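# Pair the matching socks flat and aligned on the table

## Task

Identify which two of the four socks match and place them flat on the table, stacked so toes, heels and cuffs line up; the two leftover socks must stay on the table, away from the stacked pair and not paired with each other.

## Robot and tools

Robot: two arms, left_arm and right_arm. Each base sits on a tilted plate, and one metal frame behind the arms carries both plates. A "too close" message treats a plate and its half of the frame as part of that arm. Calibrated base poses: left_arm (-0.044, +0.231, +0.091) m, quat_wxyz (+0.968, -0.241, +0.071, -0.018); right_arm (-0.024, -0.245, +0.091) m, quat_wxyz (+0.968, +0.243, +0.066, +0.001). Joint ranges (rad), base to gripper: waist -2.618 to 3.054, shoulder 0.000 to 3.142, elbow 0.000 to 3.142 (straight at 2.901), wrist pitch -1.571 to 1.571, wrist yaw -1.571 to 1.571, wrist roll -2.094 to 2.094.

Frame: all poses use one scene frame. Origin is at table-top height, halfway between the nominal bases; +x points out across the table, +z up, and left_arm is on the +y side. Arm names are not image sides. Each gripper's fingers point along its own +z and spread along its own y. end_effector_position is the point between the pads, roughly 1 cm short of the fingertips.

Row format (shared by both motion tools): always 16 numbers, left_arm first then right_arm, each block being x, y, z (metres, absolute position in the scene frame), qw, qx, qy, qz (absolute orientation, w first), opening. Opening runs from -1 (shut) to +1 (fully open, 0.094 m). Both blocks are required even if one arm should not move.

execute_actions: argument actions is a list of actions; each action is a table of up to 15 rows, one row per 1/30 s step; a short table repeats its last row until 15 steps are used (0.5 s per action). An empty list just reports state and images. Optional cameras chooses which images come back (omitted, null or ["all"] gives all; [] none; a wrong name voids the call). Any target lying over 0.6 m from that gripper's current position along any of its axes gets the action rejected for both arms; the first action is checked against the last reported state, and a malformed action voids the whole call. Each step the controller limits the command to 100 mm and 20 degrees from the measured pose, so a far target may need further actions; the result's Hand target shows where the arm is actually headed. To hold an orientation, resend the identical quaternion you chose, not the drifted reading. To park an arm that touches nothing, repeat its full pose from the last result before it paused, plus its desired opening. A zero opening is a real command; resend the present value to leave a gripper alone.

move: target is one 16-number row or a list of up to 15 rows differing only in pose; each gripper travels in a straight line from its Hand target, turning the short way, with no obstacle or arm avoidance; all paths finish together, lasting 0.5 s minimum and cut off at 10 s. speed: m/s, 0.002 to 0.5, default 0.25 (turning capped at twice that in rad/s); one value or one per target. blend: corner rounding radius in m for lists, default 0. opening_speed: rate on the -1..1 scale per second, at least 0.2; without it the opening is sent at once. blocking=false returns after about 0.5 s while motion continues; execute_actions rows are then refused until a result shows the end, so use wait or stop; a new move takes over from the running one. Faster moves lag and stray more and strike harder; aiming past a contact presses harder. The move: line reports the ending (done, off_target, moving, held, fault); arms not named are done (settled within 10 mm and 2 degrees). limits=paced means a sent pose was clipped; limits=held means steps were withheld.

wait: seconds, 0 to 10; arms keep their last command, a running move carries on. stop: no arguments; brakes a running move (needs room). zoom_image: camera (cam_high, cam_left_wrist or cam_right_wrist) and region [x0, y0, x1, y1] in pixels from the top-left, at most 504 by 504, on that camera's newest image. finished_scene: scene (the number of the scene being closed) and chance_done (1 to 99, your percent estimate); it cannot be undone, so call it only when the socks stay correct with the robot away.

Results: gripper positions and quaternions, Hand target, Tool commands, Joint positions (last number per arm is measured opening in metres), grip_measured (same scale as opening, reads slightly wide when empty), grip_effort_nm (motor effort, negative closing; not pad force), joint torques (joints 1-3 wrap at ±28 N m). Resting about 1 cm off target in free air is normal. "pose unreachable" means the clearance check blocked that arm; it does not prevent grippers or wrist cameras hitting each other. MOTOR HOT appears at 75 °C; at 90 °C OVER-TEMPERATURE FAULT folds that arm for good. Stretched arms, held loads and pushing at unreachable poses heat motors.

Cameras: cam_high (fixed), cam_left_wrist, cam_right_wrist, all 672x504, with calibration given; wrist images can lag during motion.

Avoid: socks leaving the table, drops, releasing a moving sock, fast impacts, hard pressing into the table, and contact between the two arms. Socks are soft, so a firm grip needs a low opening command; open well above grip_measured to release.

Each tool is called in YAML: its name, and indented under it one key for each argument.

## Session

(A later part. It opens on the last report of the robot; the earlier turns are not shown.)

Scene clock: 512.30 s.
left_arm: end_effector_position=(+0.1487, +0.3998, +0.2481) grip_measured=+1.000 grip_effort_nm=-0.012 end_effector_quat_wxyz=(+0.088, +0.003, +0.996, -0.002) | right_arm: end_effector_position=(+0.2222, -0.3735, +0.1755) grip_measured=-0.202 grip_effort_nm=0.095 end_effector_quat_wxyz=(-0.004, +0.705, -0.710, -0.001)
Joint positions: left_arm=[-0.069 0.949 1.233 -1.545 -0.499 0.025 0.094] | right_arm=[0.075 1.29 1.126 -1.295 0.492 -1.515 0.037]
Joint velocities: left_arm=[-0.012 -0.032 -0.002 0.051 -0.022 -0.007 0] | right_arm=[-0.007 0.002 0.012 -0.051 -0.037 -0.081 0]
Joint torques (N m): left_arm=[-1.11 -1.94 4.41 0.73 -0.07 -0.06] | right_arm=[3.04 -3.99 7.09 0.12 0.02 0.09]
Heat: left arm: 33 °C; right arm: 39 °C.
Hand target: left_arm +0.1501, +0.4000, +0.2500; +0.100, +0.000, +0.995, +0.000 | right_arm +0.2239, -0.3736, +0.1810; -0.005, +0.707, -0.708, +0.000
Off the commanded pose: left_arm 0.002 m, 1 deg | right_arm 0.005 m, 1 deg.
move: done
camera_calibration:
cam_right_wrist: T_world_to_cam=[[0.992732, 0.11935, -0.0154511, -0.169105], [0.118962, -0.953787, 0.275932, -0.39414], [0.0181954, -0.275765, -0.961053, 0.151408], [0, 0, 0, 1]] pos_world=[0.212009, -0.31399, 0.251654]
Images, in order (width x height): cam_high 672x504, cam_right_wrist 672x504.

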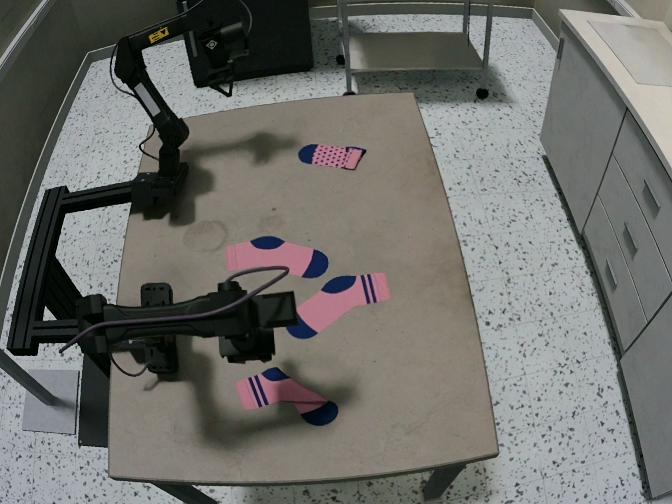

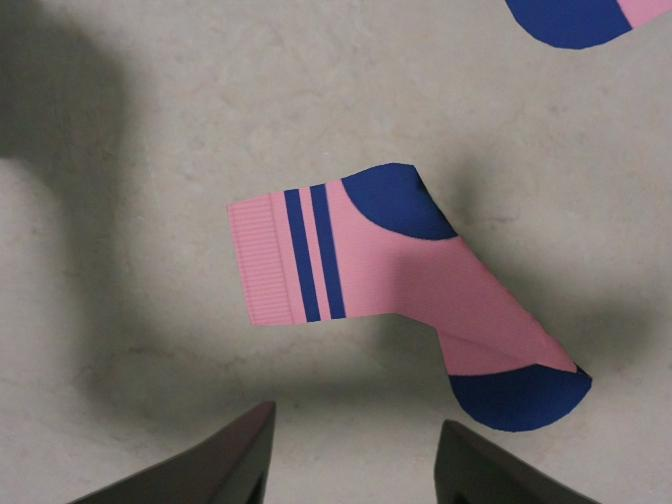

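move:
  target:
    - [0.15,0.4,0.25,0.1,0,0.995,0,1,0.22,-0.39,0.18,0,0,1,0,-0.1]
    - [0.15,0.4,0.25,0.1,0,0.995,0,1,0.18,-0.40,0.05,0,0.595,0.804,0,-0.1]
  cameras: ["cam_right_wrist"]

Scene clock: 525.10 s.
left_arm: end_effector_position=(+0.1487, +0.3998, +0.2481) grip_measured=+1.000 grip_effort_nm=-0.017 end_effector_quat_wxyz=(+0.088, +0.003, +0.996, -0.002) | right_arm: end_effector_position=(+0.1821, -0.4047, +0.0531) grip_measured=-0.102 grip_effort_nm=0.090 end_effector_quat_wxyz=(+0.000, +0.590, +0.807, -0.006)
Joint positions: left_arm=[-0.069 0.949 1.233 -1.545 -0.499 0.025 0.094] | right_arm=[-0.357 1.235 0.68 -0.704 0.419 0.844 0.042]
Joint velocities: left_arm=[-0.007 -0.002 -0.007 -0.007 0.037 -0.066 0] | right_arm=[-0.012 -0.012 0.007 0.081 0.081 0.037 0]
Joint torques (N m): left_arm=[-1.2 -2.03 4.34 0.71 -0.05 -0.07] | right_arm=[1.2 -4.86 3.44 0.56 -0.04 0.11]
Heat: left arm: 33 °C; right arm: 37 °C.
Hand target: left_arm +0.1501, +0.4000, +0.2500; +0.100, +0.000, +0.995, +0.000 | right_arm +0.1799, -0.4019, +0.0494; -0.002, +0.594, +0.804, -0.005
Off the commanded pose: left_arm 0.002 m, 1 deg | right_arm 0.006 m, 1 deg.
move: done
camera_calibration:
cam_right_wrist: T_world_to_cam=[[-0.906925, -0.421179, -0.00980605, -0.000583577], [-0.407339, 0.870707, 0.275579, 0.448901], [-0.10753, 0.253924, -0.961228, 0.263121], [0, 0, 0, 1]] pos_world=[0.210619, -0.457919, 0.129206]
Images, in order (width x height): cam_right_wrist 672x504.

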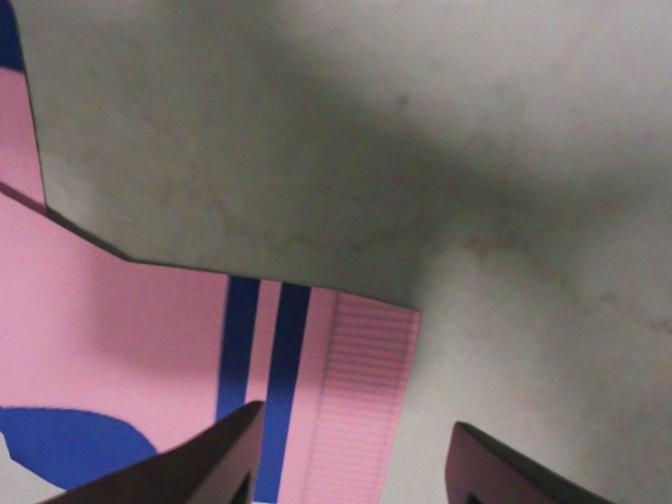

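move:
  target: [0.15,0.4,0.25,0.1,0,0.995,0,1,0.174,-0.380,-0.01,0,0.595,0.804,0,-0.1]
  speed: 0.07
  cameras: ["cam_right_wrist"]

move:
  target: [0.15,0.4,0.25,0.1,0,0.995,0,1,0.174,-0.380,-0.01,0,0.595,0.804,0,-1]
  opening_speed: 0.8
  cameras: ["cam_right_wrist"]

Scene clock: 530.37 s.
left_arm: end_effector_position=(+0.1487, +0.3998, +0.2481) grip_measured=+1.000 grip_effort_nm=-0.022 end_effector_quat_wxyz=(+0.088, +0.003, +0.996, -0.002) | right_arm: end_effector_position=(+0.1732, -0.3870, +0.0118) grip_measured=-0.102 grip_effort_nm=0.100 end_effector_quat_wxyz=(-0.003, +0.590, +0.807, -0.005)
Joint positions: left_arm=[-0.069 0.949 1.233 -1.545 -0.499 0.025 0.094] | right_arm=[-0.385 1.326 0.545 -0.472 0.407 0.818 0.042]
Joint velocities: left_arm=[0.012 -0.002 0.002 -0.022 -0.022 0.007 0] | right_arm=[-0.012 -0.027 0.017 -0.007 -0.007 -0.022 -0.001]
Joint torques (N m): left_arm=[-1.07 -1.87 4.26 0.69 -0.06 -0.05] | right_arm=[0.35 0.09 0.76 1.79 -0.13 -0.04]
Heat: left arm: 33 °C; right arm: 36 °C.
Hand target: left_arm +0.1501, +0.4000, +0.2500; +0.100, +0.000, +0.995, +0.000 | right_arm +0.1723, -0.3800, -0.0062; -0.002, +0.595, +0.804, -0.001
Off the commanded pose: left_arm 0.002 m, 1 deg | right_arm 0.023 m, 1 deg.
move: off_target (right_arm)
camera_calibration:
cam_right_wrist: T_world_to_cam=[[-0.907125, -0.420767, -0.00889216, -0.00134429], [-0.405921, 0.86915, 0.282499, 0.440305], [-0.111138, 0.259872, -0.959226, 0.220918], [0, 0, 0, 1]] pos_world=[0.202062, -0.440667, 0.0875123]
Images, in order (width x height): cam_right_wrist 672x504.

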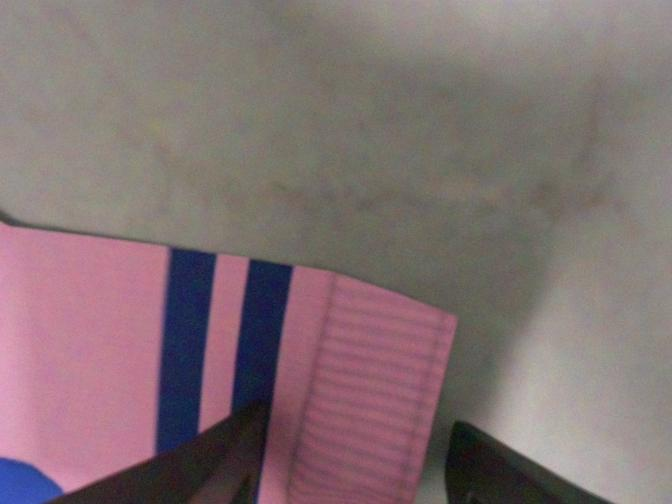

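Scene clock: 531.70 s.
left_arm: end_effector_position=(+0.1487, +0.3998, +0.2481) grip_measured=+1.000 grip_effort_nm=-0.017 end_effector_quat_wxyz=(+0.088, +0.003, +0.996, -0.002) | right_arm: end_effector_position=(+0.1882, -0.3845, +0.0121) grip_measured=-0.959 grip_effort_nm=-0.984 end_effector_quat_wxyz=(+0.019, +0.596, +0.802, +0.022)
Joint positions: left_arm=[-0.069 0.949 1.233 -1.545 -0.499 0.025 0.094] | right_arm=[-0.381 1.325 0.541 -0.415 0.364 0.817 0.002]
Joint velocities: left_arm=[-0.007 -0.022 0.007 0.037 0.007 -0.051 0] | right_arm=[0.007 0.002 0.002 0.022 -0.007 0.051 0]
Joint torques (N m): left_arm=[-1.03 -2.1 4.3 0.66 -0.08 -0.07] | right_arm=[0.13 -0.12 0.88 1.25 0.27 -0.04]
Heat: left arm: 33 °C; right arm: 36 °C.
Hand target: left_arm +0.1501, +0.4000, +0.2500; +0.100, +0.000, +0.995, +0.000 | right_arm +0.1725, -0.3796, -0.0061; -0.001, +0.595, +0.804, +0.000
Off the commanded pose: left_arm 0.002 m, 1 deg | right_arm 0.027 m, 3 deg.
move: off_target (right_arm)
camera_calibration:
cam_right_wrist: T_world_to_cam=[[-0.910778, -0.405729, -0.076597, 0.0206156], [-0.410646, 0.870752, 0.270482, 0.445767], [-0.0430455, 0.277804, -0.959673, 0.216273], [0, 0, 0, 1]] pos_world=[0.211138, -0.43987, 0.0885584]
Images, in order (width x height): cam_right_wrist 672x504.

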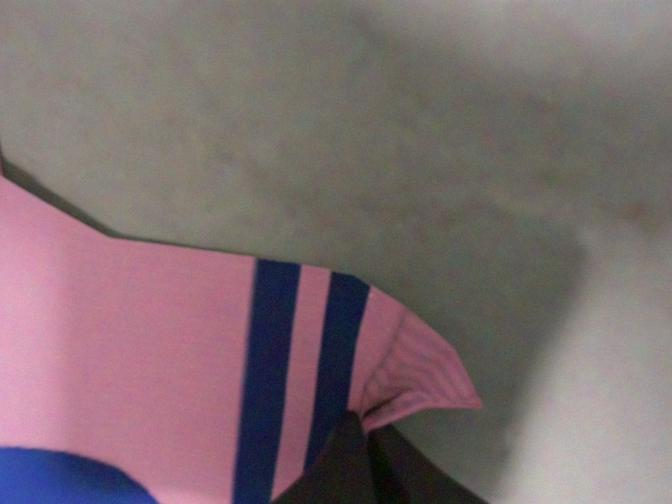

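move:
  target:
    - [0.15,0.4,0.25,0.1,0,0.995,0,1,0.22,-0.37,0.1,0,0.595,0.804,0,-1]
    - [0.15,0.4,0.25,0.1,0,0.995,0,1,0.26,-0.32,0.29,0,0.595,0.804,0,-1]
    - [0.15,0.4,0.25,0.1,0,0.995,0,1,0.235,-0.215,0.31,0,0.588,0.809,0,-1]
  speed: 0.13
  blend: 0.02
  cameras: ["cam_high","cam_right_wrist"]

zoom_image:
  camera: "cam_high"
  region: [220, 200, 420, 360]

Scene clock: 543.77 s.
left_arm: end_effector_position=(+0.1487, +0.3998, +0.2481) grip_measured=+1.000 grip_effort_nm=-0.012 end_effector_quat_wxyz=(+0.088, +0.003, +0.996, -0.002) | right_arm: end_effector_position=(+0.2345, -0.2094, +0.3042) grip_measured=-0.966 grip_effort_nm=-1.048 end_effector_quat_wxyz=(+0.022, +0.584, +0.802, +0.123)
Joint positions: left_arm=[-0.069 0.949 1.233 -1.545 -0.499 0.025 0.094] | right_arm=[0.827 1.551 1.515 -1.548 0.442 2.036 0.002]
Joint velocities: left_arm=[-0.002 0.002 -0.012 0.051 -0.066 0.007 0] | right_arm=[0.012 0.007 0.002 0.007 -0.051 0.051 0.002]
Joint torques (N m): left_arm=[-1.14 -1.88 4.37 0.72 -0.07 -0.06] | right_arm=[3.33 -2.76 7.46 0.66 -0.02 0.09]
Heat: left arm: 33 °C; right arm: 35 °C.
Hand target: left_arm +0.1501, +0.4000, +0.2500; +0.100, +0.000, +0.995, +0.000 | right_arm +0.2342, -0.2096, +0.3111; +0.021, +0.584, +0.801, +0.128
Off the commanded pose: left_arm 0.002 m, 1 deg | right_arm 0.008 m, 14 deg.
joint sent to its limit (right arm) — joint 4 (wrist pitch), lower limit. The joint targets are off in position and orientation.
move: off_target (right_arm)
camera_calibration:
cam_right_wrist: T_world_to_cam=[[-0.880367, -0.400028, -0.254817, 0.204426], [-0.469489, 0.811273, 0.348447, 0.210903], [0.0673378, 0.426395, -0.902027, 0.43762], [0, 0, 0, 1]] pos_world=[0.249518, -0.275922, 0.373348]
Images, in order (width x height): cam_high 672x504, cam_right_wrist 672x504.

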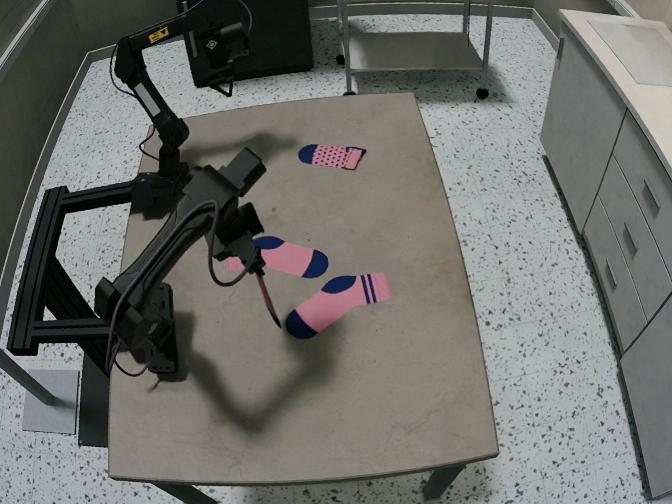

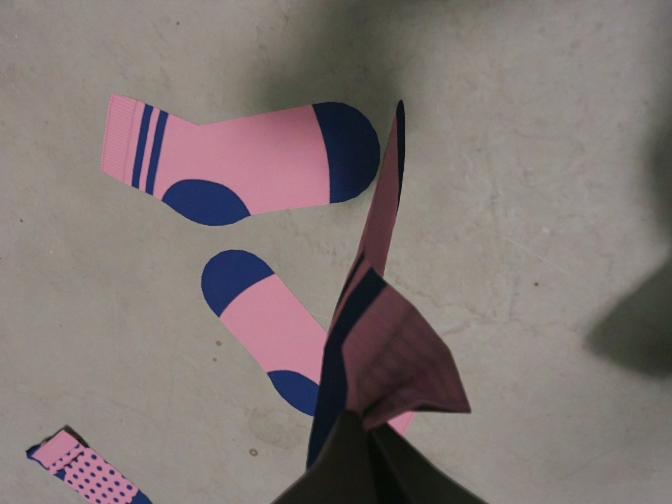

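Scaled by 2.520.

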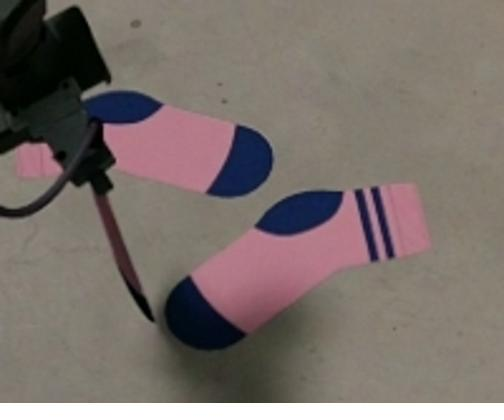

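move:
  target:
    - [0.15,0.4,0.25,0.1,0,0.995,0,1,0.252,-0.206,0.285,0,0.588,0.809,0,-1]
  speed: 0.1
  cameras: ["cam_high"]

zoom_image:
  camera: "cam_high"
  region: [220, 200, 420, 360]

Scene clock: 560.17 s.
left_arm: end_effector_position=(+0.1487, +0.3998, +0.2481) grip_measured=+1.000 grip_effort_nm=-0.007 end_effector_quat_wxyz=(+0.088, +0.003, +0.996, -0.002) | right_arm: end_effector_position=(+0.2483, -0.2024, +0.2794) grip_measured=-0.966 grip_effort_nm=-1.048 end_effector_quat_wxyz=(+0.011, +0.588, +0.805, +0.069)
Joint positions: left_arm=[-0.069 0.949 1.233 -1.545 -0.499 0.025 0.094] | right_arm=[0.768 1.668 1.538 -1.548 0.443 2.026 0.002]
Joint velocities: left_arm=[0.002 -0.002 -0.002 0.022 -0.022 0.051 0] | right_arm=[-0.002 0.002 0.007 -0.037 -0.007 -0.037 -0.001]
Joint torques (N m): left_arm=[-1.07 -1.98 4.41 0.7 -0.07 -0.09] | right_arm=[2.95 -3.73 7.6 0.44 0.15 -0.08]
Heat: left arm: 33 °C; right arm: 34 °C.
Hand target: left_arm +0.1501, +0.4000, +0.2500; +0.100, +0.000, +0.995, +0.000 | right_arm +0.2522, -0.2056, +0.2840; +0.017, +0.586, +0.807, +0.068
Off the commanded pose: left_arm 0.002 m, 1 deg | right_arm 0.008 m, 8 deg.
joint sent to its limit (right arm) — joint 4 (wrist pitch), lower limit. The joint targets are off in orientation, not in position.
move: off_target (right_arm)
Images, in order (width x height): cam_high 672x504.

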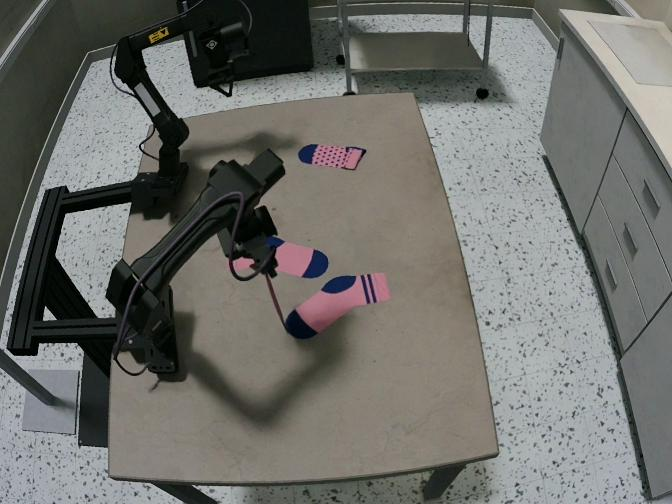

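Scaled by 2.520.

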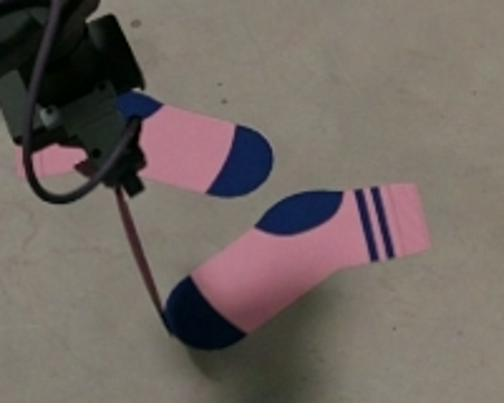

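move:
  target:
    - [0.15,0.4,0.25,0.1,0,0.995,0,1,0.258,-0.207,0.255,0,0.588,0.809,0,-1]
    - [0.15,0.4,0.25,0.1,0,0.995,0,1,0.365,-0.172,0.175,0,0.6,0.8,0,-1]
    - [0.15,0.4,0.25,0.1,0,0.995,0,1,0.452,-0.141,0.08,0,0.635,0.772,0,-1]
    - [0.15,0.4,0.25,0.1,0,0.995,0,1,0.488,-0.119,0.012,0,0.656,0.755,0,-1]
  speed: 0.12
  blend: 0.015
  cameras: ["cam_high"]

zoom_image:
  camera: "cam_high"
  region: [220, 200, 420, 360]

Scene clock: 567.50 s.
left_arm: end_effector_position=(+0.1487, +0.3998, +0.2481) grip_measured=+1.000 grip_effort_nm=-0.017 end_effector_quat_wxyz=(+0.088, +0.003, +0.996, -0.002) | right_arm: end_effector_position=(+0.4947, -0.1232, +0.0268) grip_measured=-0.966 grip_effort_nm=-1.048 end_effector_quat_wxyz=(+0.007, +0.664, +0.748, +0.015)
Joint positions: left_arm=[-0.069 0.949 1.233 -1.545 -0.499 0.025 0.094] | right_arm=[0.334 2.894 2.638 -1.314 0.505 1.78 0.002]
Joint velocities: left_arm=[0.032 -0.012 -0.002 -0.037 0.007 -0.051 0] | right_arm=[-0.027 -0.007 0.017 0.051 0.022 -0.007 0.001]
Joint torques (N m): left_arm=[-1.03 -1.84 4.45 0.71 -0.07 -0.1] | right_arm=[7.17 -11.49 6.9 0.25 0.12 -0.05]
Heat: left arm: 33 °C; right arm: 34 °C.
Hand target: left_arm +0.1501, +0.4000, +0.2500; +0.100, +0.000, +0.995, +0.000 | right_arm +0.4878, -0.1202, +0.0121; +0.005, +0.655, +0.755, -0.002
Off the commanded pose: left_arm 0.002 m, 1 deg | right_arm 0.017 m, 2 deg.
move: off_target (right_arm)
Images, in order (width x height): cam_high 672x504.

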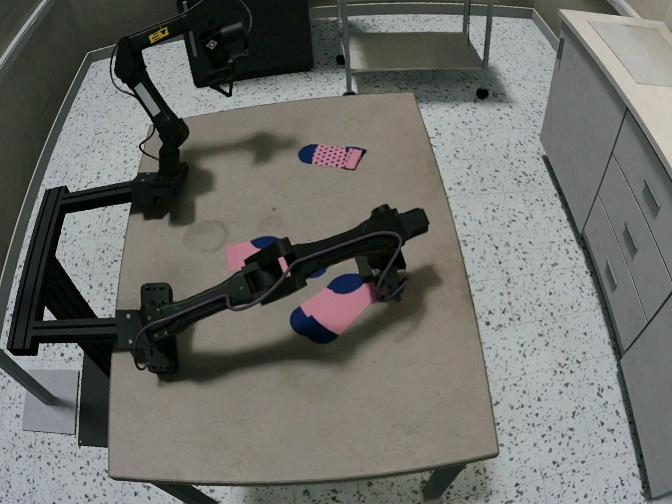

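Scaled by 2.520.

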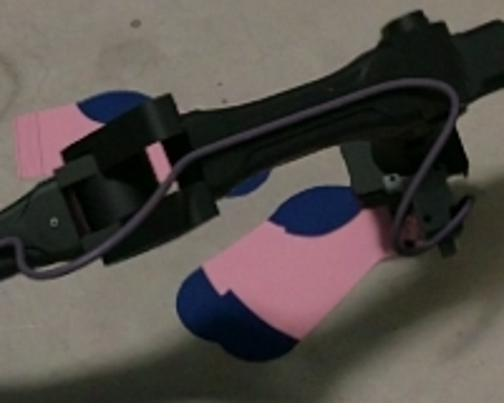

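move:
  target:
    - [0.15,0.4,0.25,0.1,0,0.995,0,1,0.452,-0.141,0.09,0,0.635,0.772,0,-1]
    - [0.15,0.4,0.25,0.1,0,0.995,0,1,0.365,-0.172,0.19,0,0.6,0.8,0,-1]
    - [0.15,0.4,0.25,0.1,0,0.995,0,1,0.265,-0.2,0.275,0,0.588,0.809,0,-1]
    - [0.15,0.4,0.25,0.1,0,0.995,0,1,0.24,-0.2,0.31,0,0.588,0.809,0,-1]
  speed: 0.13
  blend: 0.015
  cameras: ["cam_high"]

zoom_image:
  camera: "cam_high"
  region: [220, 200, 420, 360]

Scene clock: 575.23 s.
left_arm: end_effector_position=(+0.1487, +0.3998, +0.2481) grip_measured=+1.000 grip_effort_nm=-0.012 end_effector_quat_wxyz=(+0.088, +0.003, +0.996, -0.002) | right_arm: end_effector_position=(+0.2477, -0.1975, +0.3128) grip_measured=-0.966 grip_effort_nm=-1.048 end_effector_quat_wxyz=(+0.022, +0.590, +0.797, +0.130)
Joint positions: left_arm=[-0.069 0.949 1.233 -1.545 -0.499 0.025 0.094] | right_arm=[0.83 1.615 1.594 -1.549 0.442 2.048 0.002]
Joint velocities: left_arm=[-0.012 -0.012 -0.007 -0.007 -0.007 0.037 0] | right_arm=[0.017 0.007 -0.012 0.007 0.037 -0.007 0]
Joint torques (N m): left_arm=[-1.31 -1.88 4.34 0.69 -0.12 -0.07] | right_arm=[3.7 -4.11 4 0.7 -0.02 0.07]
Heat: left arm: 33 °C; right arm: 37 °C.
Hand target: left_arm +0.1501, +0.4000, +0.2500; +0.100, +0.000, +0.995, +0.000 | right_arm +0.2398, -0.1991, +0.3097; +0.019, +0.584, +0.803, +0.119
Off the commanded pose: left_arm 0.002 m, 1 deg | right_arm 0.009 m, 15 deg.
joint sent to its limit (right arm) — joint 4 (wrist pitch), lower limit. The joint targets are off in orientation, not in position.
move: off_target (right_arm)
Images, in order (width x height): cam_high 672x504.

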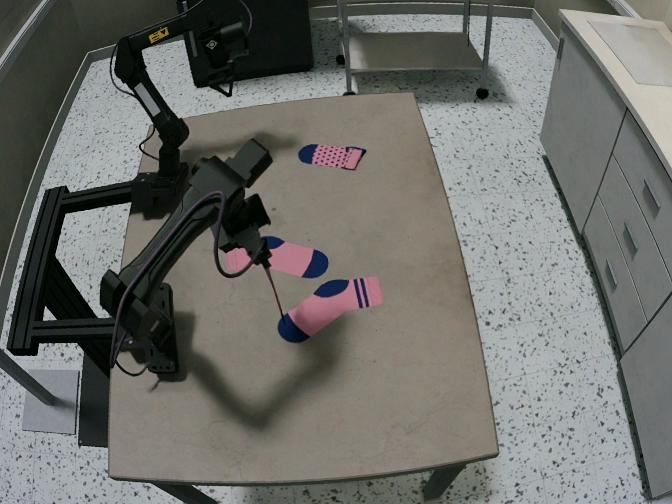

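Scaled by 2.520.

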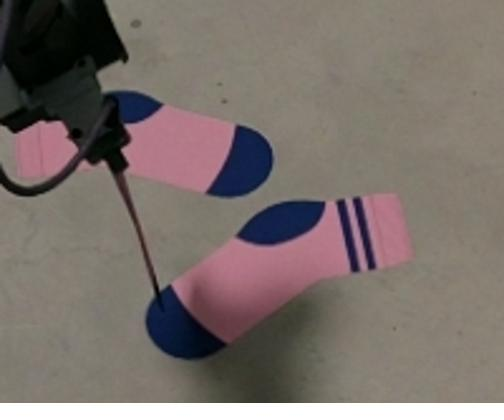

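move:
  target:
    - [0.15,0.4,0.25,0.1,0,0.995,0,1,0.213,-0.208,0.3,0,0.588,0.809,0,-1]
    - [0.15,0.4,0.25,0.1,0,0.995,0,1,0.213,-0.208,0.27,0,0.588,0.809,0,-1]
  speed: 0.1
  cameras: ["cam_high"]

zoom_image:
  camera: "cam_high"
  region: [220, 200, 420, 360]

Scene clock: 582.77 s.
left_arm: end_effector_position=(+0.1487, +0.3998, +0.2481) grip_measured=+1.000 grip_effort_nm=-0.017 end_effector_quat_wxyz=(+0.088, +0.003, +0.996, -0.002) | right_arm: end_effector_position=(+0.2191, -0.2033, +0.2737) grip_measured=-0.966 grip_effort_nm=-1.053 end_effector_quat_wxyz=(+0.010, +0.588, +0.806, +0.063)
Joint positions: left_arm=[-0.069 0.949 1.233 -1.545 -0.499 0.025 0.094] | right_arm=[0.829 1.597 1.427 -1.549 0.434 2.097 0.002]
Joint velocities: left_arm=[0.022 -0.012 0.007 0.007 -0.037 0.007 0] | right_arm=[0.007 -0.002 0.012 0.007 -0.007 0.051 -0.001]
Joint torques (N m): left_arm=[-1.16 -1.98 4.4 0.71 -0.12 -0.05] | right_arm=[2.62 -3.45 4.33 0.43 0 0.07]
Heat: left arm: 33 °C; right arm: 36 °C.
Hand target: left_arm +0.1501, +0.4000, +0.2500; +0.100, +0.000, +0.995, +0.000 | right_arm +0.2138, -0.2071, +0.2690; +0.008, +0.586, +0.809, +0.047
Off the commanded pose: left_arm 0.002 m, 1 deg | right_arm 0.008 m, 7 deg.
joint sent to its limit (right arm) — joint 4 (wrist pitch), lower limit. The joint targets are off in orientation, not in position.
move: off_target (right_arm)
Images, in order (width x height): cam_high 672x504.

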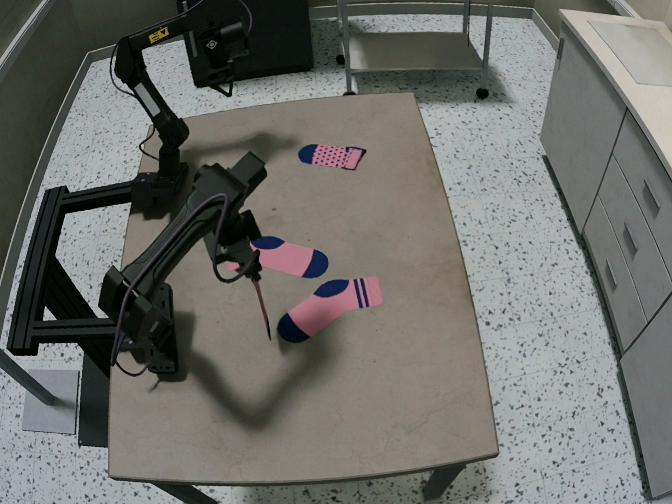

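Scaled by 2.520.

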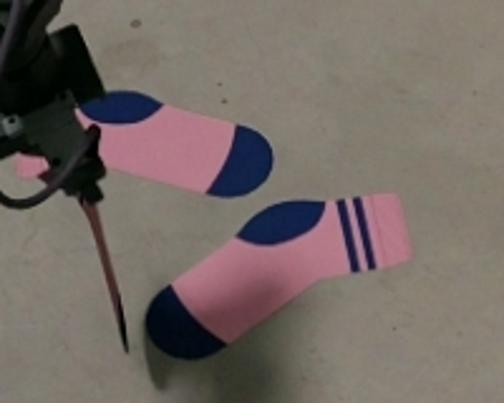

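move:
  target:
    - [0.15,0.4,0.25,0.1,0,0.995,0,1,0.214,-0.204,0.25,0,0.588,0.809,0,-1]
    - [0.15,0.4,0.25,0.1,0,0.995,0,1,0.335,-0.172,0.175,0,0.6,0.8,0,-1]
    - [0.15,0.4,0.25,0.1,0,0.995,0,1,0.43,-0.143,0.08,0,0.635,0.772,0,-1]
    - [0.15,0.4,0.25,0.1,0,0.995,0,1,0.47,-0.122,0.012,0,0.656,0.755,0,-1]
  speed: 0.12
  blend: 0.015
  cameras: ["cam_high"]

zoom_image:
  camera: "cam_high"
  region: [220, 200, 420, 360]

Scene clock: 593.07 s.
left_arm: end_effector_position=(+0.1487, +0.3998, +0.2481) grip_measured=+1.000 grip_effort_nm=-0.012 end_effector_quat_wxyz=(+0.088, +0.003, +0.996, -0.002) | right_arm: end_effector_position=(+0.4717, -0.1273, +0.0259) grip_measured=-0.966 grip_effort_nm=-1.043 end_effector_quat_wxyz=(+0.002, +0.661, +0.751, +0.006)
Joint positions: left_arm=[-0.069 0.949 1.233 -1.545 -0.499 0.025 0.094] | right_arm=[0.34 2.738 2.32 -1.18 0.505 1.791 0.002]
Joint velocities: left_arm=[0.002 -0.017 0.007 -0.007 -0.007 0.007 0] | right_arm=[0.002 0.002 0.002 0.007 -0.007 -0.066 0]
Joint torques (N m): left_arm=[-1.26 -1.76 4.36 0.73 -0.08 -0.07] | right_arm=[6.99 -10.91 6.99 0.44 0.13 -0.07]
Heat: left arm: 33 °C; right arm: 35 °C.
Hand target: left_arm +0.1501, +0.4000, +0.2500; +0.100, +0.000, +0.995, +0.000 | right_arm +0.4702, -0.1233, +0.0119; +0.004, +0.656, +0.755, -0.004
Off the commanded pose: left_arm 0.002 m, 1 deg | right_arm 0.015 m, 1 deg.
move: off_target (right_arm)
Images, in order (width x height): cam_high 672x504.

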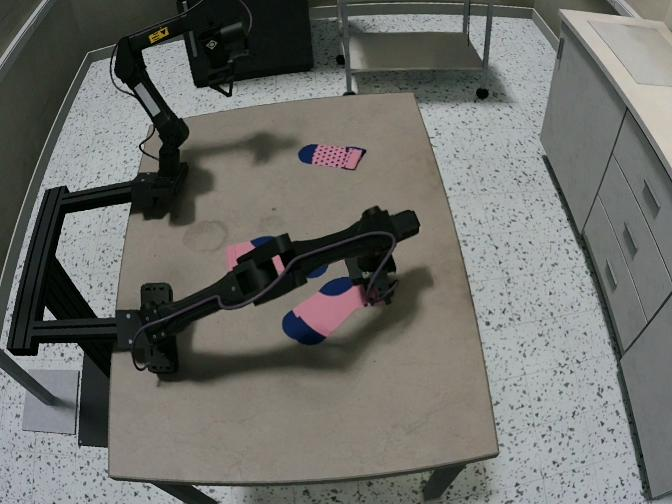

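Scaled by 2.520.

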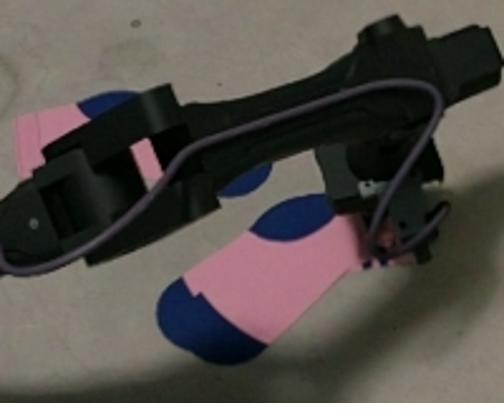

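move:
  target: [0.15,0.4,0.25,0.1,0,0.995,0,1,0.47,-0.122,0.012,0,0.656,0.755,0,-0.2]
  opening_speed: 1
  cameras: []

move:
  target:
    - [0.15,0.4,0.25,0.1,0,0.995,0,1,0.47,-0.122,0.1,0,0.656,0.755,0,-0.2]
    - [0.15,0.4,0.25,0.1,0,0.995,0,1,0.33,-0.22,0.3,0.1,0,0.995,0,-0.2]
  cameras: ["cam_right_wrist"]

zoom_image:
  camera: "cam_right_wrist"
  region: [120, 80, 520, 480]

Scene clock: 598.00 s.
left_arm: end_effector_position=(+0.1487, +0.3998, +0.2481) grip_measured=+1.000 grip_effort_nm=-0.007 end_effector_quat_wxyz=(+0.088, +0.003, +0.996, -0.002) | right_arm: end_effector_position=(+0.4722, -0.1267, +0.0248) grip_measured=-0.202 grip_effort_nm=0.095 end_effector_quat_wxyz=(+0.003, +0.660, +0.751, +0.006)
Joint positions: left_arm=[-0.069 0.949 1.233 -1.545 -0.499 0.025 0.094] | right_arm=[0.34 2.741 2.32 -1.176 0.505 1.788 0.037]
Joint velocities: left_arm=[0.002 0.012 0.002 0.022 0.022 -0.037 0] | right_arm=[-0.027 -0.002 -0.002 0.007 0.022 -0.051 -0.001]
Joint torques (N m): left_arm=[-1.21 -1.95 4.41 0.71 -0.09 -0.06] | right_arm=[6.82 -11.84 5.81 0.53 0.02 -0.07]
Heat: left arm: 33 °C; right arm: 36 °C.
Hand target: left_arm +0.1501, +0.4000, +0.2500; +0.100, +0.000, +0.995, +0.000 | right_arm +0.4696, -0.1220, +0.0121; +0.000, +0.656, +0.755, +0.000
Off the commanded pose: left_arm 0.002 m, 1 deg | right_arm 0.014 m, 1 deg.
move: off_target (right_arm)
No camera images: "cameras" was empty.

Scene clock: 602.13 s.
left_arm: end_effector_position=(+0.1487, +0.3998, +0.2481) grip_measured=+1.000 grip_effort_nm=-0.017 end_effector_quat_wxyz=(+0.088, +0.003, +0.996, -0.002) | right_arm: end_effector_position=(+0.3363, -0.2186, +0.2979) grip_measured=-0.202 grip_effort_nm=0.095 end_effector_quat_wxyz=(+0.112, +0.016, +0.993, +0.020)
Joint positions: left_arm=[-0.069 0.949 1.233 -1.545 -0.499 0.025 0.094] | right_arm=[0.649 1.853 1.86 -1.551 0.576 0.618 0.037]
Joint velocities: left_arm=[-0.012 -0.012 0.007 -0.022 -0.037 -0.007 0] | right_arm=[-0.002 0.012 -0.002 -0.037 0.022 -0.081 0]
Joint torques (N m): left_arm=[-1.14 -1.94 4.4 0.75 -0.06 -0.08] | right_arm=[5.45 -8.06 3.96 0.59 0.17 -0.09]
Heat: left arm: 33 °C; right arm: 37 °C.
Hand target: left_arm +0.1501, +0.4000, +0.2500; +0.100, +0.000, +0.995, +0.000 | right_arm +0.3289, -0.2203, +0.3002; +0.113, +0.001, +0.994, +0.012
Off the commanded pose: left_arm 0.002 m, 1 deg | right_arm 0.007 m, 3 deg.
joint sent to its limit (right arm) — joint 4 (wrist pitch), lower limit. The joint targets still meet the commanded pose.
move: off_target (right_arm)
camera_calibration:
cam_right_wrist: T_world_to_cam=[[0.0998131, -0.994413, -0.0343501, -0.236451], [-0.993135, -0.101682, 0.057827, 0.331486], [-0.0609967, 0.0283424, -0.997735, 0.413695], [0, 0, 0, 1]] pos_world=[0.378045, -0.213149, 0.385468]
Images, in order (width x height): cam_right_wrist 672x504.

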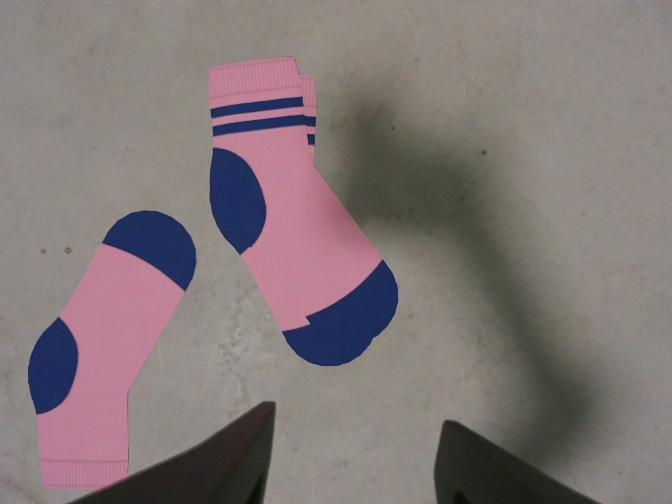

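Scaled by 1.260.

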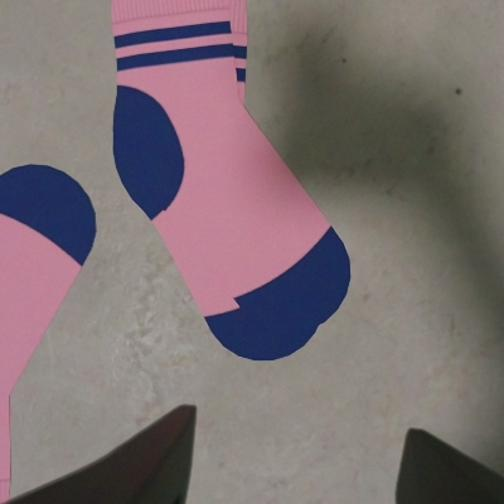

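move:
  target:
    - [0.15,0.4,0.25,0.1,0,0.995,0,1,0.44,-0.14,0.15,0,0.656,0.755,0,-0.1]
    - [0.15,0.4,0.25,0.1,0,0.995,0,1,0.487,-0.118,0.045,0,0.656,0.755,0,-0.1]
  speed: 0.2
  blend: 0.02
  cameras: ["cam_right_wrist"]

Scene clock: 616.43 s.
left_arm: end_effector_position=(+0.1487, +0.3998, +0.2481) grip_measured=+1.000 grip_effort_nm=-0.022 end_effector_quat_wxyz=(+0.088, +0.003, +0.996, -0.002) | right_arm: end_effector_position=(+0.4924, -0.1230, +0.0514) grip_measured=-0.102 grip_effort_nm=0.100 end_effector_quat_wxyz=(+0.009, +0.664, +0.748, +0.012)
Joint positions: left_arm=[-0.069 0.949 1.233 -1.545 -0.499 0.025 0.094] | right_arm=[0.361 2.944 2.82 -1.467 0.512 1.814 0.042]
Joint velocities: left_arm=[0.002 -0.007 0.017 0.022 0.007 0.007 0] | right_arm=[-0.007 -0.012 0.012 -0.022 0.007 0.007 -0.001]
Joint torques (N m): left_arm=[-1.18 -1.81 4.31 0.71 -0.06 -0.07] | right_arm=[7.69 -12.37 7.41 0.22 0.03 -0.07]
Heat: left arm: 33 °C; right arm: 36 °C.
Hand target: left_arm +0.1501, +0.4000, +0.2500; +0.100, +0.000, +0.995, +0.000 | right_arm +0.4868, -0.1181, +0.0443; +0.006, +0.655, +0.756, +0.002
Off the commanded pose: left_arm 0.002 m, 1 deg | right_arm 0.010 m, 2 deg.
move: done
camera_calibration:
cam_right_wrist: T_world_to_cam=[[-0.968971, -0.241983, -0.0503907, 0.454152], [-0.246283, 0.927902, 0.279899, 0.257933], [-0.0209733, 0.283625, -0.958706, 0.184268], [0, 0, 0, 1]] pos_world=[0.50745, -0.181702, 0.127348]
Images, in order (width x height): cam_right_wrist 672x504.

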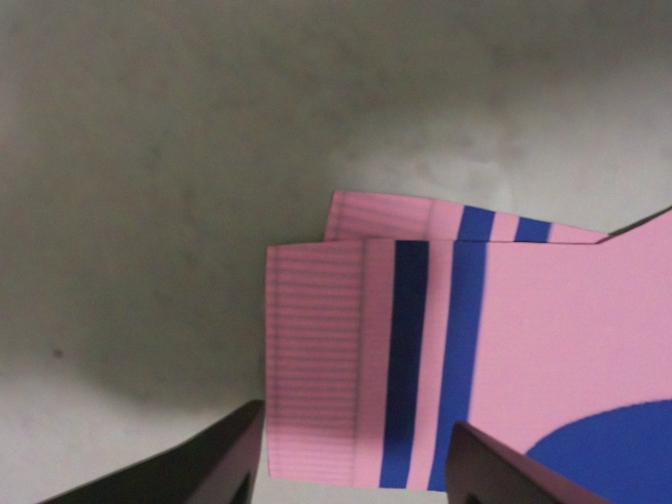

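move:
  target: [0.15,0.4,0.25,0.1,0,0.995,0,1,0.49,-0.111,-0.003,0,0.656,0.755,0,-0.1]
  speed: 0.07
  cameras: []

move:
  target: [0.15,0.4,0.25,0.1,0,0.995,0,1,0.49,-0.111,-0.003,0,0.656,0.755,0,-1]
  opening_speed: 0.8
  cameras: ["cam_right_wrist"]

Scene clock: 620.53 s.
left_arm: end_effector_position=(+0.1487, +0.3998, +0.2481) grip_measured=+1.000 grip_effort_nm=-0.017 end_effector_quat_wxyz=(+0.088, +0.003, +0.996, -0.002) | right_arm: end_effector_position=(+0.4965, -0.1210, +0.0235) grip_measured=-0.102 grip_effort_nm=0.090 end_effector_quat_wxyz=(+0.008, +0.662, +0.750, +0.010)
Joint positions: left_arm=[-0.069 0.949 1.233 -1.545 -0.499 0.025 0.094] | right_arm=[0.335 2.987 2.811 -1.404 0.511 1.781 0.042]
Joint velocities: left_arm=[-0.012 -0.002 -0.002 0.037 0.022 0.007 0] | right_arm=[0.012 0.002 -0.027 0.007 0.066 -0.022 0]
Joint torques (N m): left_arm=[-1.03 -1.72 4.3 0.74 -0.06 -0.07] | right_arm=[6.89 -11.36 4.27 0.84 -0.02 -0.04]
Heat: left arm: 33 °C; right arm: 37 °C.
Hand target: left_arm +0.1501, +0.4000, +0.2500; +0.100, +0.000, +0.995, +0.000 | right_arm +0.4891, -0.1117, -0.0022; +0.000, +0.656, +0.755, -0.001
Off the commanded pose: left_arm 0.002 m, 1 deg | right_arm 0.029 m, 2 deg.
move: off_target (right_arm)
No camera images: "cameras" was empty.

Scene clock: 621.87 s.
left_arm: end_effector_position=(+0.1487, +0.3998, +0.2481) grip_measured=+1.000 grip_effort_nm=-0.017 end_effector_quat_wxyz=(+0.088, +0.003, +0.996, -0.002) | right_arm: end_effector_position=(+0.4971, -0.1194, +0.0235) grip_measured=-0.977 grip_effort_nm=-0.979 end_effector_quat_wxyz=(+0.006, +0.662, +0.749, +0.014)
Joint positions: left_arm=[-0.069 0.949 1.233 -1.545 -0.499 0.025 0.094] | right_arm=[0.335 2.987 2.811 -1.399 0.504 1.78 0.001]
Joint velocities: left_arm=[-0.002 -0.002 0.002 -0.095 0.081 -0.022 0] | right_arm=[-0.002 0.007 0.002 0.007 0.022 -0.081 -0.003]
Joint torques (N m): left_arm=[-1.18 -1.89 4.29 0.74 -0.05 -0.08] | right_arm=[6.89 -11.48 4.1 0.79 0.04 -0.07]
Heat: left arm: 33 °C; right arm: 37 °C.
Hand target: left_arm +0.1501, +0.4000, +0.2500; +0.100, +0.000, +0.995, +0.000 | right_arm +0.4891, -0.1115, -0.0023; +0.000, +0.656, +0.755, -0.001
Off the commanded pose: left_arm 0.002 m, 1 deg | right_arm 0.029 m, 2 deg.
move: off_target (right_arm)
camera_calibration:
cam_right_wrist: T_world_to_cam=[[-0.967983, -0.245842, -0.0506977, 0.457242], [-0.249885, 0.924628, 0.287438, 0.264838], [-0.0237878, 0.290904, -0.956456, 0.158826], [0, 0, 0, 1]] pos_world=[0.51256, -0.178671, 0.0989666]
Images, in order (width x height): cam_right_wrist 672x504.

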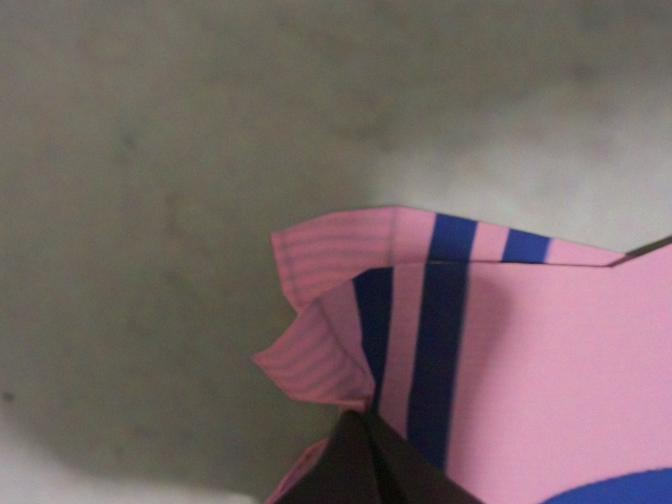

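move:
  target: [0.15,0.4,0.25,0.1,0,0.995,0,1,0.48,-0.113,0.05,0,0.656,0.755,0,-1]
  speed: 0.08
  cameras: ["cam_right_wrist"]

Scene clock: 624.97 s.
left_arm: end_effector_position=(+0.1487, +0.3998, +0.2481) grip_measured=+1.000 grip_effort_nm=-0.017 end_effector_quat_wxyz=(+0.088, +0.003, +0.996, -0.002) | right_arm: end_effector_position=(+0.4824, -0.1156, +0.0287) grip_measured=-0.981 grip_effort_nm=-1.033 end_effector_quat_wxyz=(-0.002, +0.660, +0.751, -0.007)
Joint positions: left_arm=[-0.069 0.949 1.233 -1.545 -0.499 0.025 0.094] | right_arm=[0.356 2.987 2.811 -1.461 0.508 1.823 0.001]
Joint velocities: left_arm=[0.017 0.012 -0.007 -0.022 -0.037 0.022 0] | right_arm=[-0.017 -0.017 0.007 -0.007 -0.007 -0.007 -0.001]
Joint torques (N m): left_arm=[-1.17 -1.78 4.42 0.73 -0.07 -0.06] | right_arm=[9.29 -18.56 4.14 0.07 -0.04 0.09]
Heat: left arm: 33 °C; right arm: 38 °C.
Hand target: left_arm +0.1501, +0.4000, +0.2500; +0.100, +0.000, +0.995, +0.000 | right_arm +0.4802, -0.1128, +0.0491; -0.001, +0.656, +0.755, -0.001
Off the commanded pose: left_arm 0.002 m, 1 deg | right_arm 0.022 m, 1 deg.
move: off_target (right_arm)
camera_calibration:
cam_right_wrist: T_world_to_cam=[[-0.967651, -0.252203, -0.00674402, 0.44207], [-0.244041, 0.928885, 0.278597, 0.254103], [-0.0639986, 0.27123, -0.960384, 0.179595], [0, 0, 0, 1]] pos_world=[0.501275, -0.173253, 0.10467]
Images, in order (width x height): cam_right_wrist 672x504.

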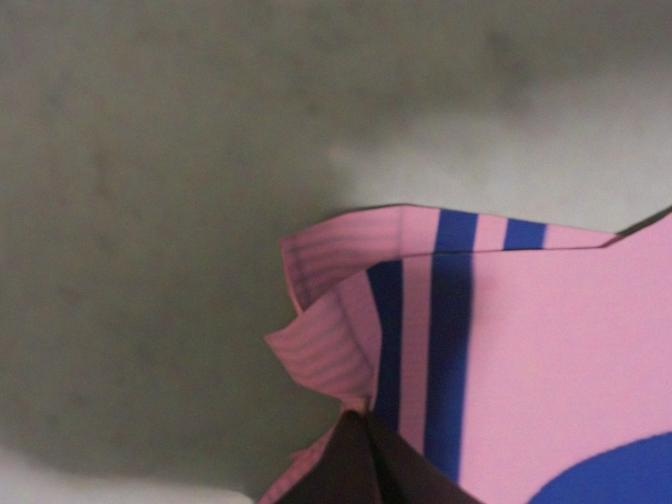

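move:
  target: [0.15,0.4,0.25,0.1,0,0.995,0,1,0.465,-0.118,0.065,0,0.656,0.755,0,-1]
  speed: 0.1
  cameras: ["cam_right_wrist","cam_high"]

Scene clock: 629.30 s.
left_arm: end_effector_position=(+0.1487, +0.3998, +0.2481) grip_measured=+1.000 grip_effort_nm=-0.017 end_effector_quat_wxyz=(+0.088, +0.003, +0.996, -0.002) | right_arm: end_effector_position=(+0.4611, -0.1222, +0.0454) grip_measured=-0.981 grip_effort_nm=-1.038 end_effector_quat_wxyz=(-0.010, +0.656, +0.755, -0.019)
Joint positions: left_arm=[-0.069 0.949 1.233 -1.545 -0.499 0.025 0.094] | right_arm=[0.374 2.791 2.474 -1.363 0.504 1.847 0.001]
Joint velocities: left_arm=[0.007 0.012 -0.012 -0.022 -0.022 0.007 0] | right_arm=[-0.002 -0.022 -0.002 0.022 -0.095 0.081 0]
Joint torques (N m): left_arm=[-1.14 -1.8 4.29 0.72 -0.09 -0.05] | right_arm=[8.95 -18.22 3.93 0.4 -0.02 0.04]
Heat: left arm: 33 °C; right arm: 40 °C.
Hand target: left_arm +0.1501, +0.4000, +0.2500; +0.100, +0.000, +0.995, +0.000 | right_arm +0.4652, -0.1177, +0.0650; -0.001, +0.656, +0.755, +0.000
Off the commanded pose: left_arm 0.002 m, 1 deg | right_arm 0.020 m, 3 deg.
move: off_target (right_arm)
camera_calibration:
cam_right_wrist: T_world_to_cam=[[-0.964376, -0.263552, 0.0227634, 0.415661], [-0.247169, 0.928394, 0.277474, 0.251774], [-0.0942623, 0.261963, -0.960463, 0.208862], [0, 0, 0, 1]] pos_world=[0.482773, -0.178911, 0.121282]
Images, in order (width x height): cam_high 672x504, cam_right_wrist 672x504.

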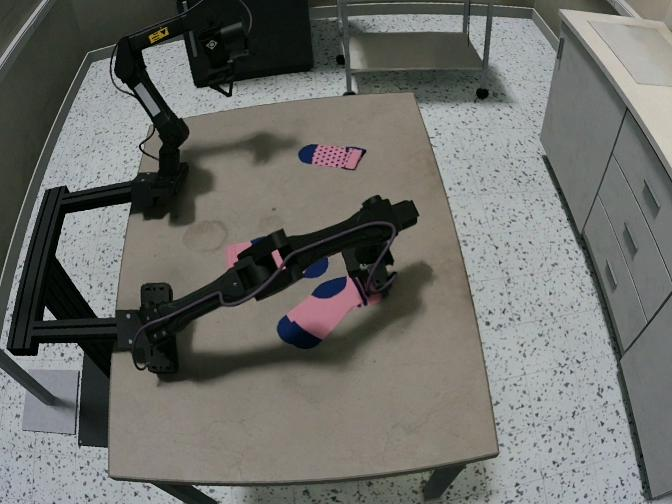

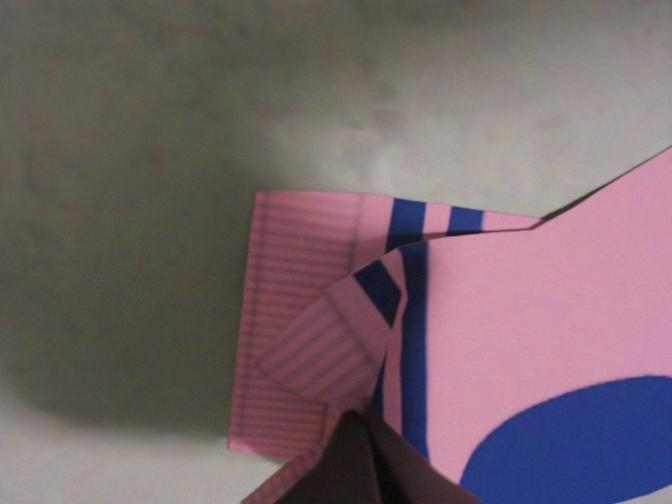

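move:
  target:
    - [0.15,0.4,0.25,0.1,0,0.995,0,1,0.43,-0.14,0.11,0,0.635,0.772,0,-1]
    - [0.15,0.4,0.25,0.1,0,0.995,0,1,0.34,-0.17,0.2,0,0.6,0.8,0,-1]
    - [0.15,0.4,0.25,0.1,0,0.995,0,1,0.24,-0.195,0.275,0,0.588,0.809,0,-1]
    - [0.15,0.4,0.25,0.1,0,0.995,0,1,0.22,-0.198,0.31,0,0.588,0.809,0,-1]
    - [0.15,0.4,0.25,0.1,0,0.995,0,1,0.206,-0.198,0.295,0,0.588,0.809,0,-1]
  speed: 0.13
  blend: 0.01
  cameras: ["cam_high"]

zoom_image:
  camera: "cam_high"
  region: [220, 200, 420, 360]

Scene clock: 637.57 s.
left_arm: end_effector_position=(+0.1487, +0.3998, +0.2481) grip_measured=+1.000 grip_effort_nm=-0.017 end_effector_quat_wxyz=(+0.088, +0.003, +0.996, -0.002) | right_arm: end_effector_position=(+0.2132, -0.1957, +0.2979) grip_measured=-0.981 grip_effort_nm=-1.033 end_effector_quat_wxyz=(+0.001, +0.581, +0.806, +0.113)
Joint positions: left_arm=[-0.069 0.949 1.233 -1.545 -0.499 0.025 0.094] | right_arm=[0.881 1.549 1.464 -1.551 0.401 2.1 0.001]
Joint velocities: left_arm=[-0.012 -0.017 -0.017 0.007 -0.066 0.007 0] | right_arm=[-0.002 -0.002 -0.017 -0.022 -0.051 0.066 -0.001]
Joint torques (N m): left_arm=[-1.09 -1.96 4.44 0.72 -0.03 -0.06] | right_arm=[3.47 -3.08 4.21 0.65 -0.05 0.08]
Heat: left arm: 33 °C; right arm: 41 °C.
Hand target: left_arm +0.1501, +0.4000, +0.2500; +0.100, +0.000, +0.995, +0.000 | right_arm +0.2058, -0.1971, +0.2948; -0.001, +0.575, +0.812, +0.101
Off the commanded pose: left_arm 0.002 m, 1 deg | right_arm 0.008 m, 13 deg.
joint sent to its limit (right arm) — joint 4 (wrist pitch), lower limit; joint 6 (wrist roll), upper limit. The joint targets are off in orientation, not in position.
move: off_target (right_arm)
Images, in order (width x height): cam_high 672x504.

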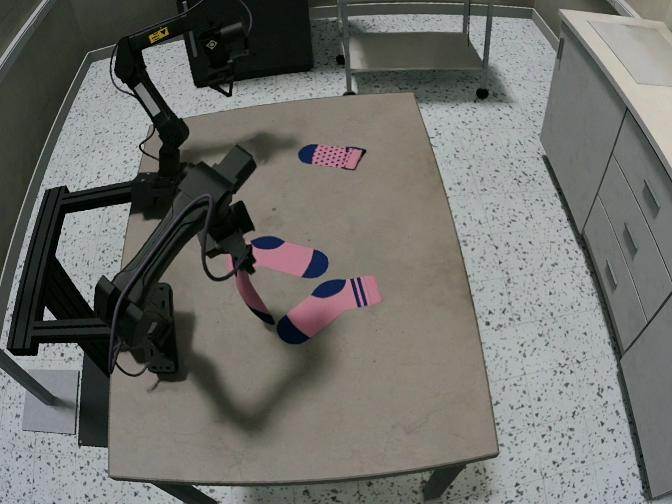

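Scaled by 2.520.

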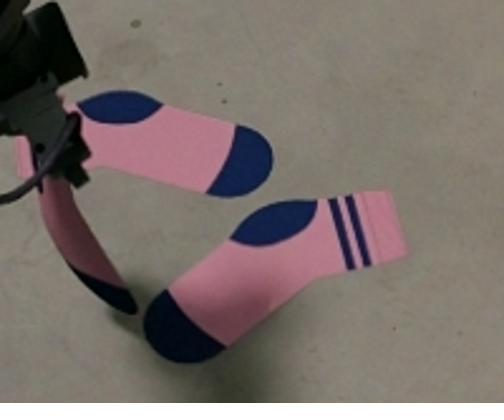

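move:
  target: [0.15,0.4,0.25,0.1,0,0.995,0,1,0.225,-0.198,0.315,0,0.588,0.809,0,-1]
  speed: 0.1
  cameras: ["cam_high"]

zoom_image:
  camera: "cam_high"
  region: [220, 200, 420, 360]

Scene clock: 641.37 s.
left_arm: end_effector_position=(+0.1487, +0.3998, +0.2481) grip_measured=+1.000 grip_effort_nm=-0.022 end_effector_quat_wxyz=(+0.088, +0.003, +0.996, -0.002) | right_arm: end_effector_position=(+0.2221, -0.1966, +0.3093) grip_measured=-0.981 grip_effort_nm=-1.028 end_effector_quat_wxyz=(+0.010, +0.587, +0.798, +0.132)
Joint positions: left_arm=[-0.069 0.949 1.233 -1.545 -0.499 0.025 0.094] | right_arm=[0.881 1.549 1.508 -1.551 0.416 2.101 0.001]
Joint velocities: left_arm=[-0.002 0.012 -0.007 0.051 -0.037 -0.022 0] | right_arm=[-0.002 -0.007 -0.002 -0.007 -0.066 0.037 0]
Joint torques (N m): left_arm=[-1.09 -1.98 4.49 0.74 -0.09 -0.11] | right_arm=[2.89 -1.98 7.42 0.72 0.12 -0.05]
Heat: left arm: 33 °C; right arm: 39 °C.
Hand target: left_arm +0.1501, +0.4000, +0.2500; +0.100, +0.000, +0.995, +0.000 | right_arm +0.2249, -0.1980, +0.3145; +0.017, +0.584, +0.801, +0.133
Off the commanded pose: left_arm 0.002 m, 1 deg | right_arm 0.007 m, 15 deg.
joint sent to its limit (right arm) — joint 4 (wrist pitch), lower limit. The joint targets are off in orientation, not in position.
move: off_target (right_arm)
Images, in order (width x height): cam_high 672x504.

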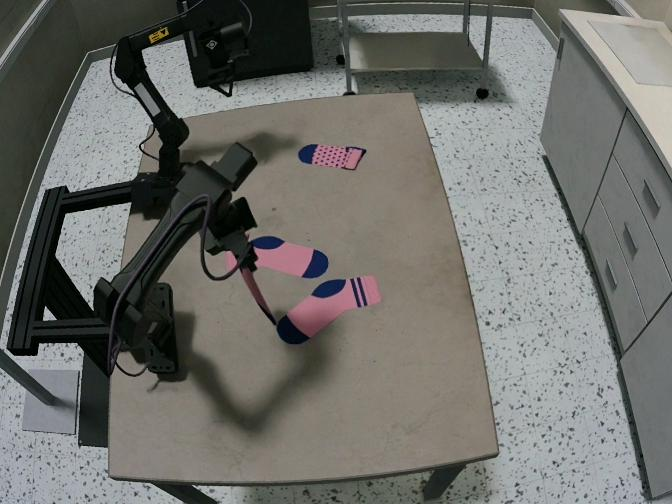

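Scaled by 2.520.

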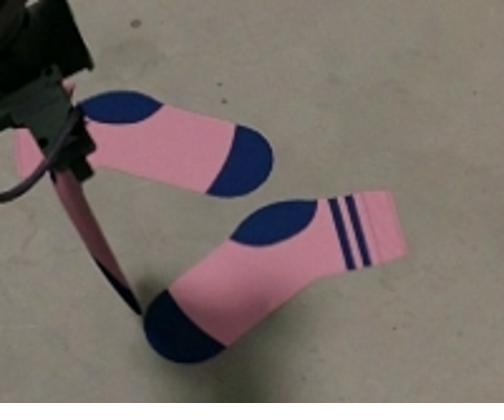

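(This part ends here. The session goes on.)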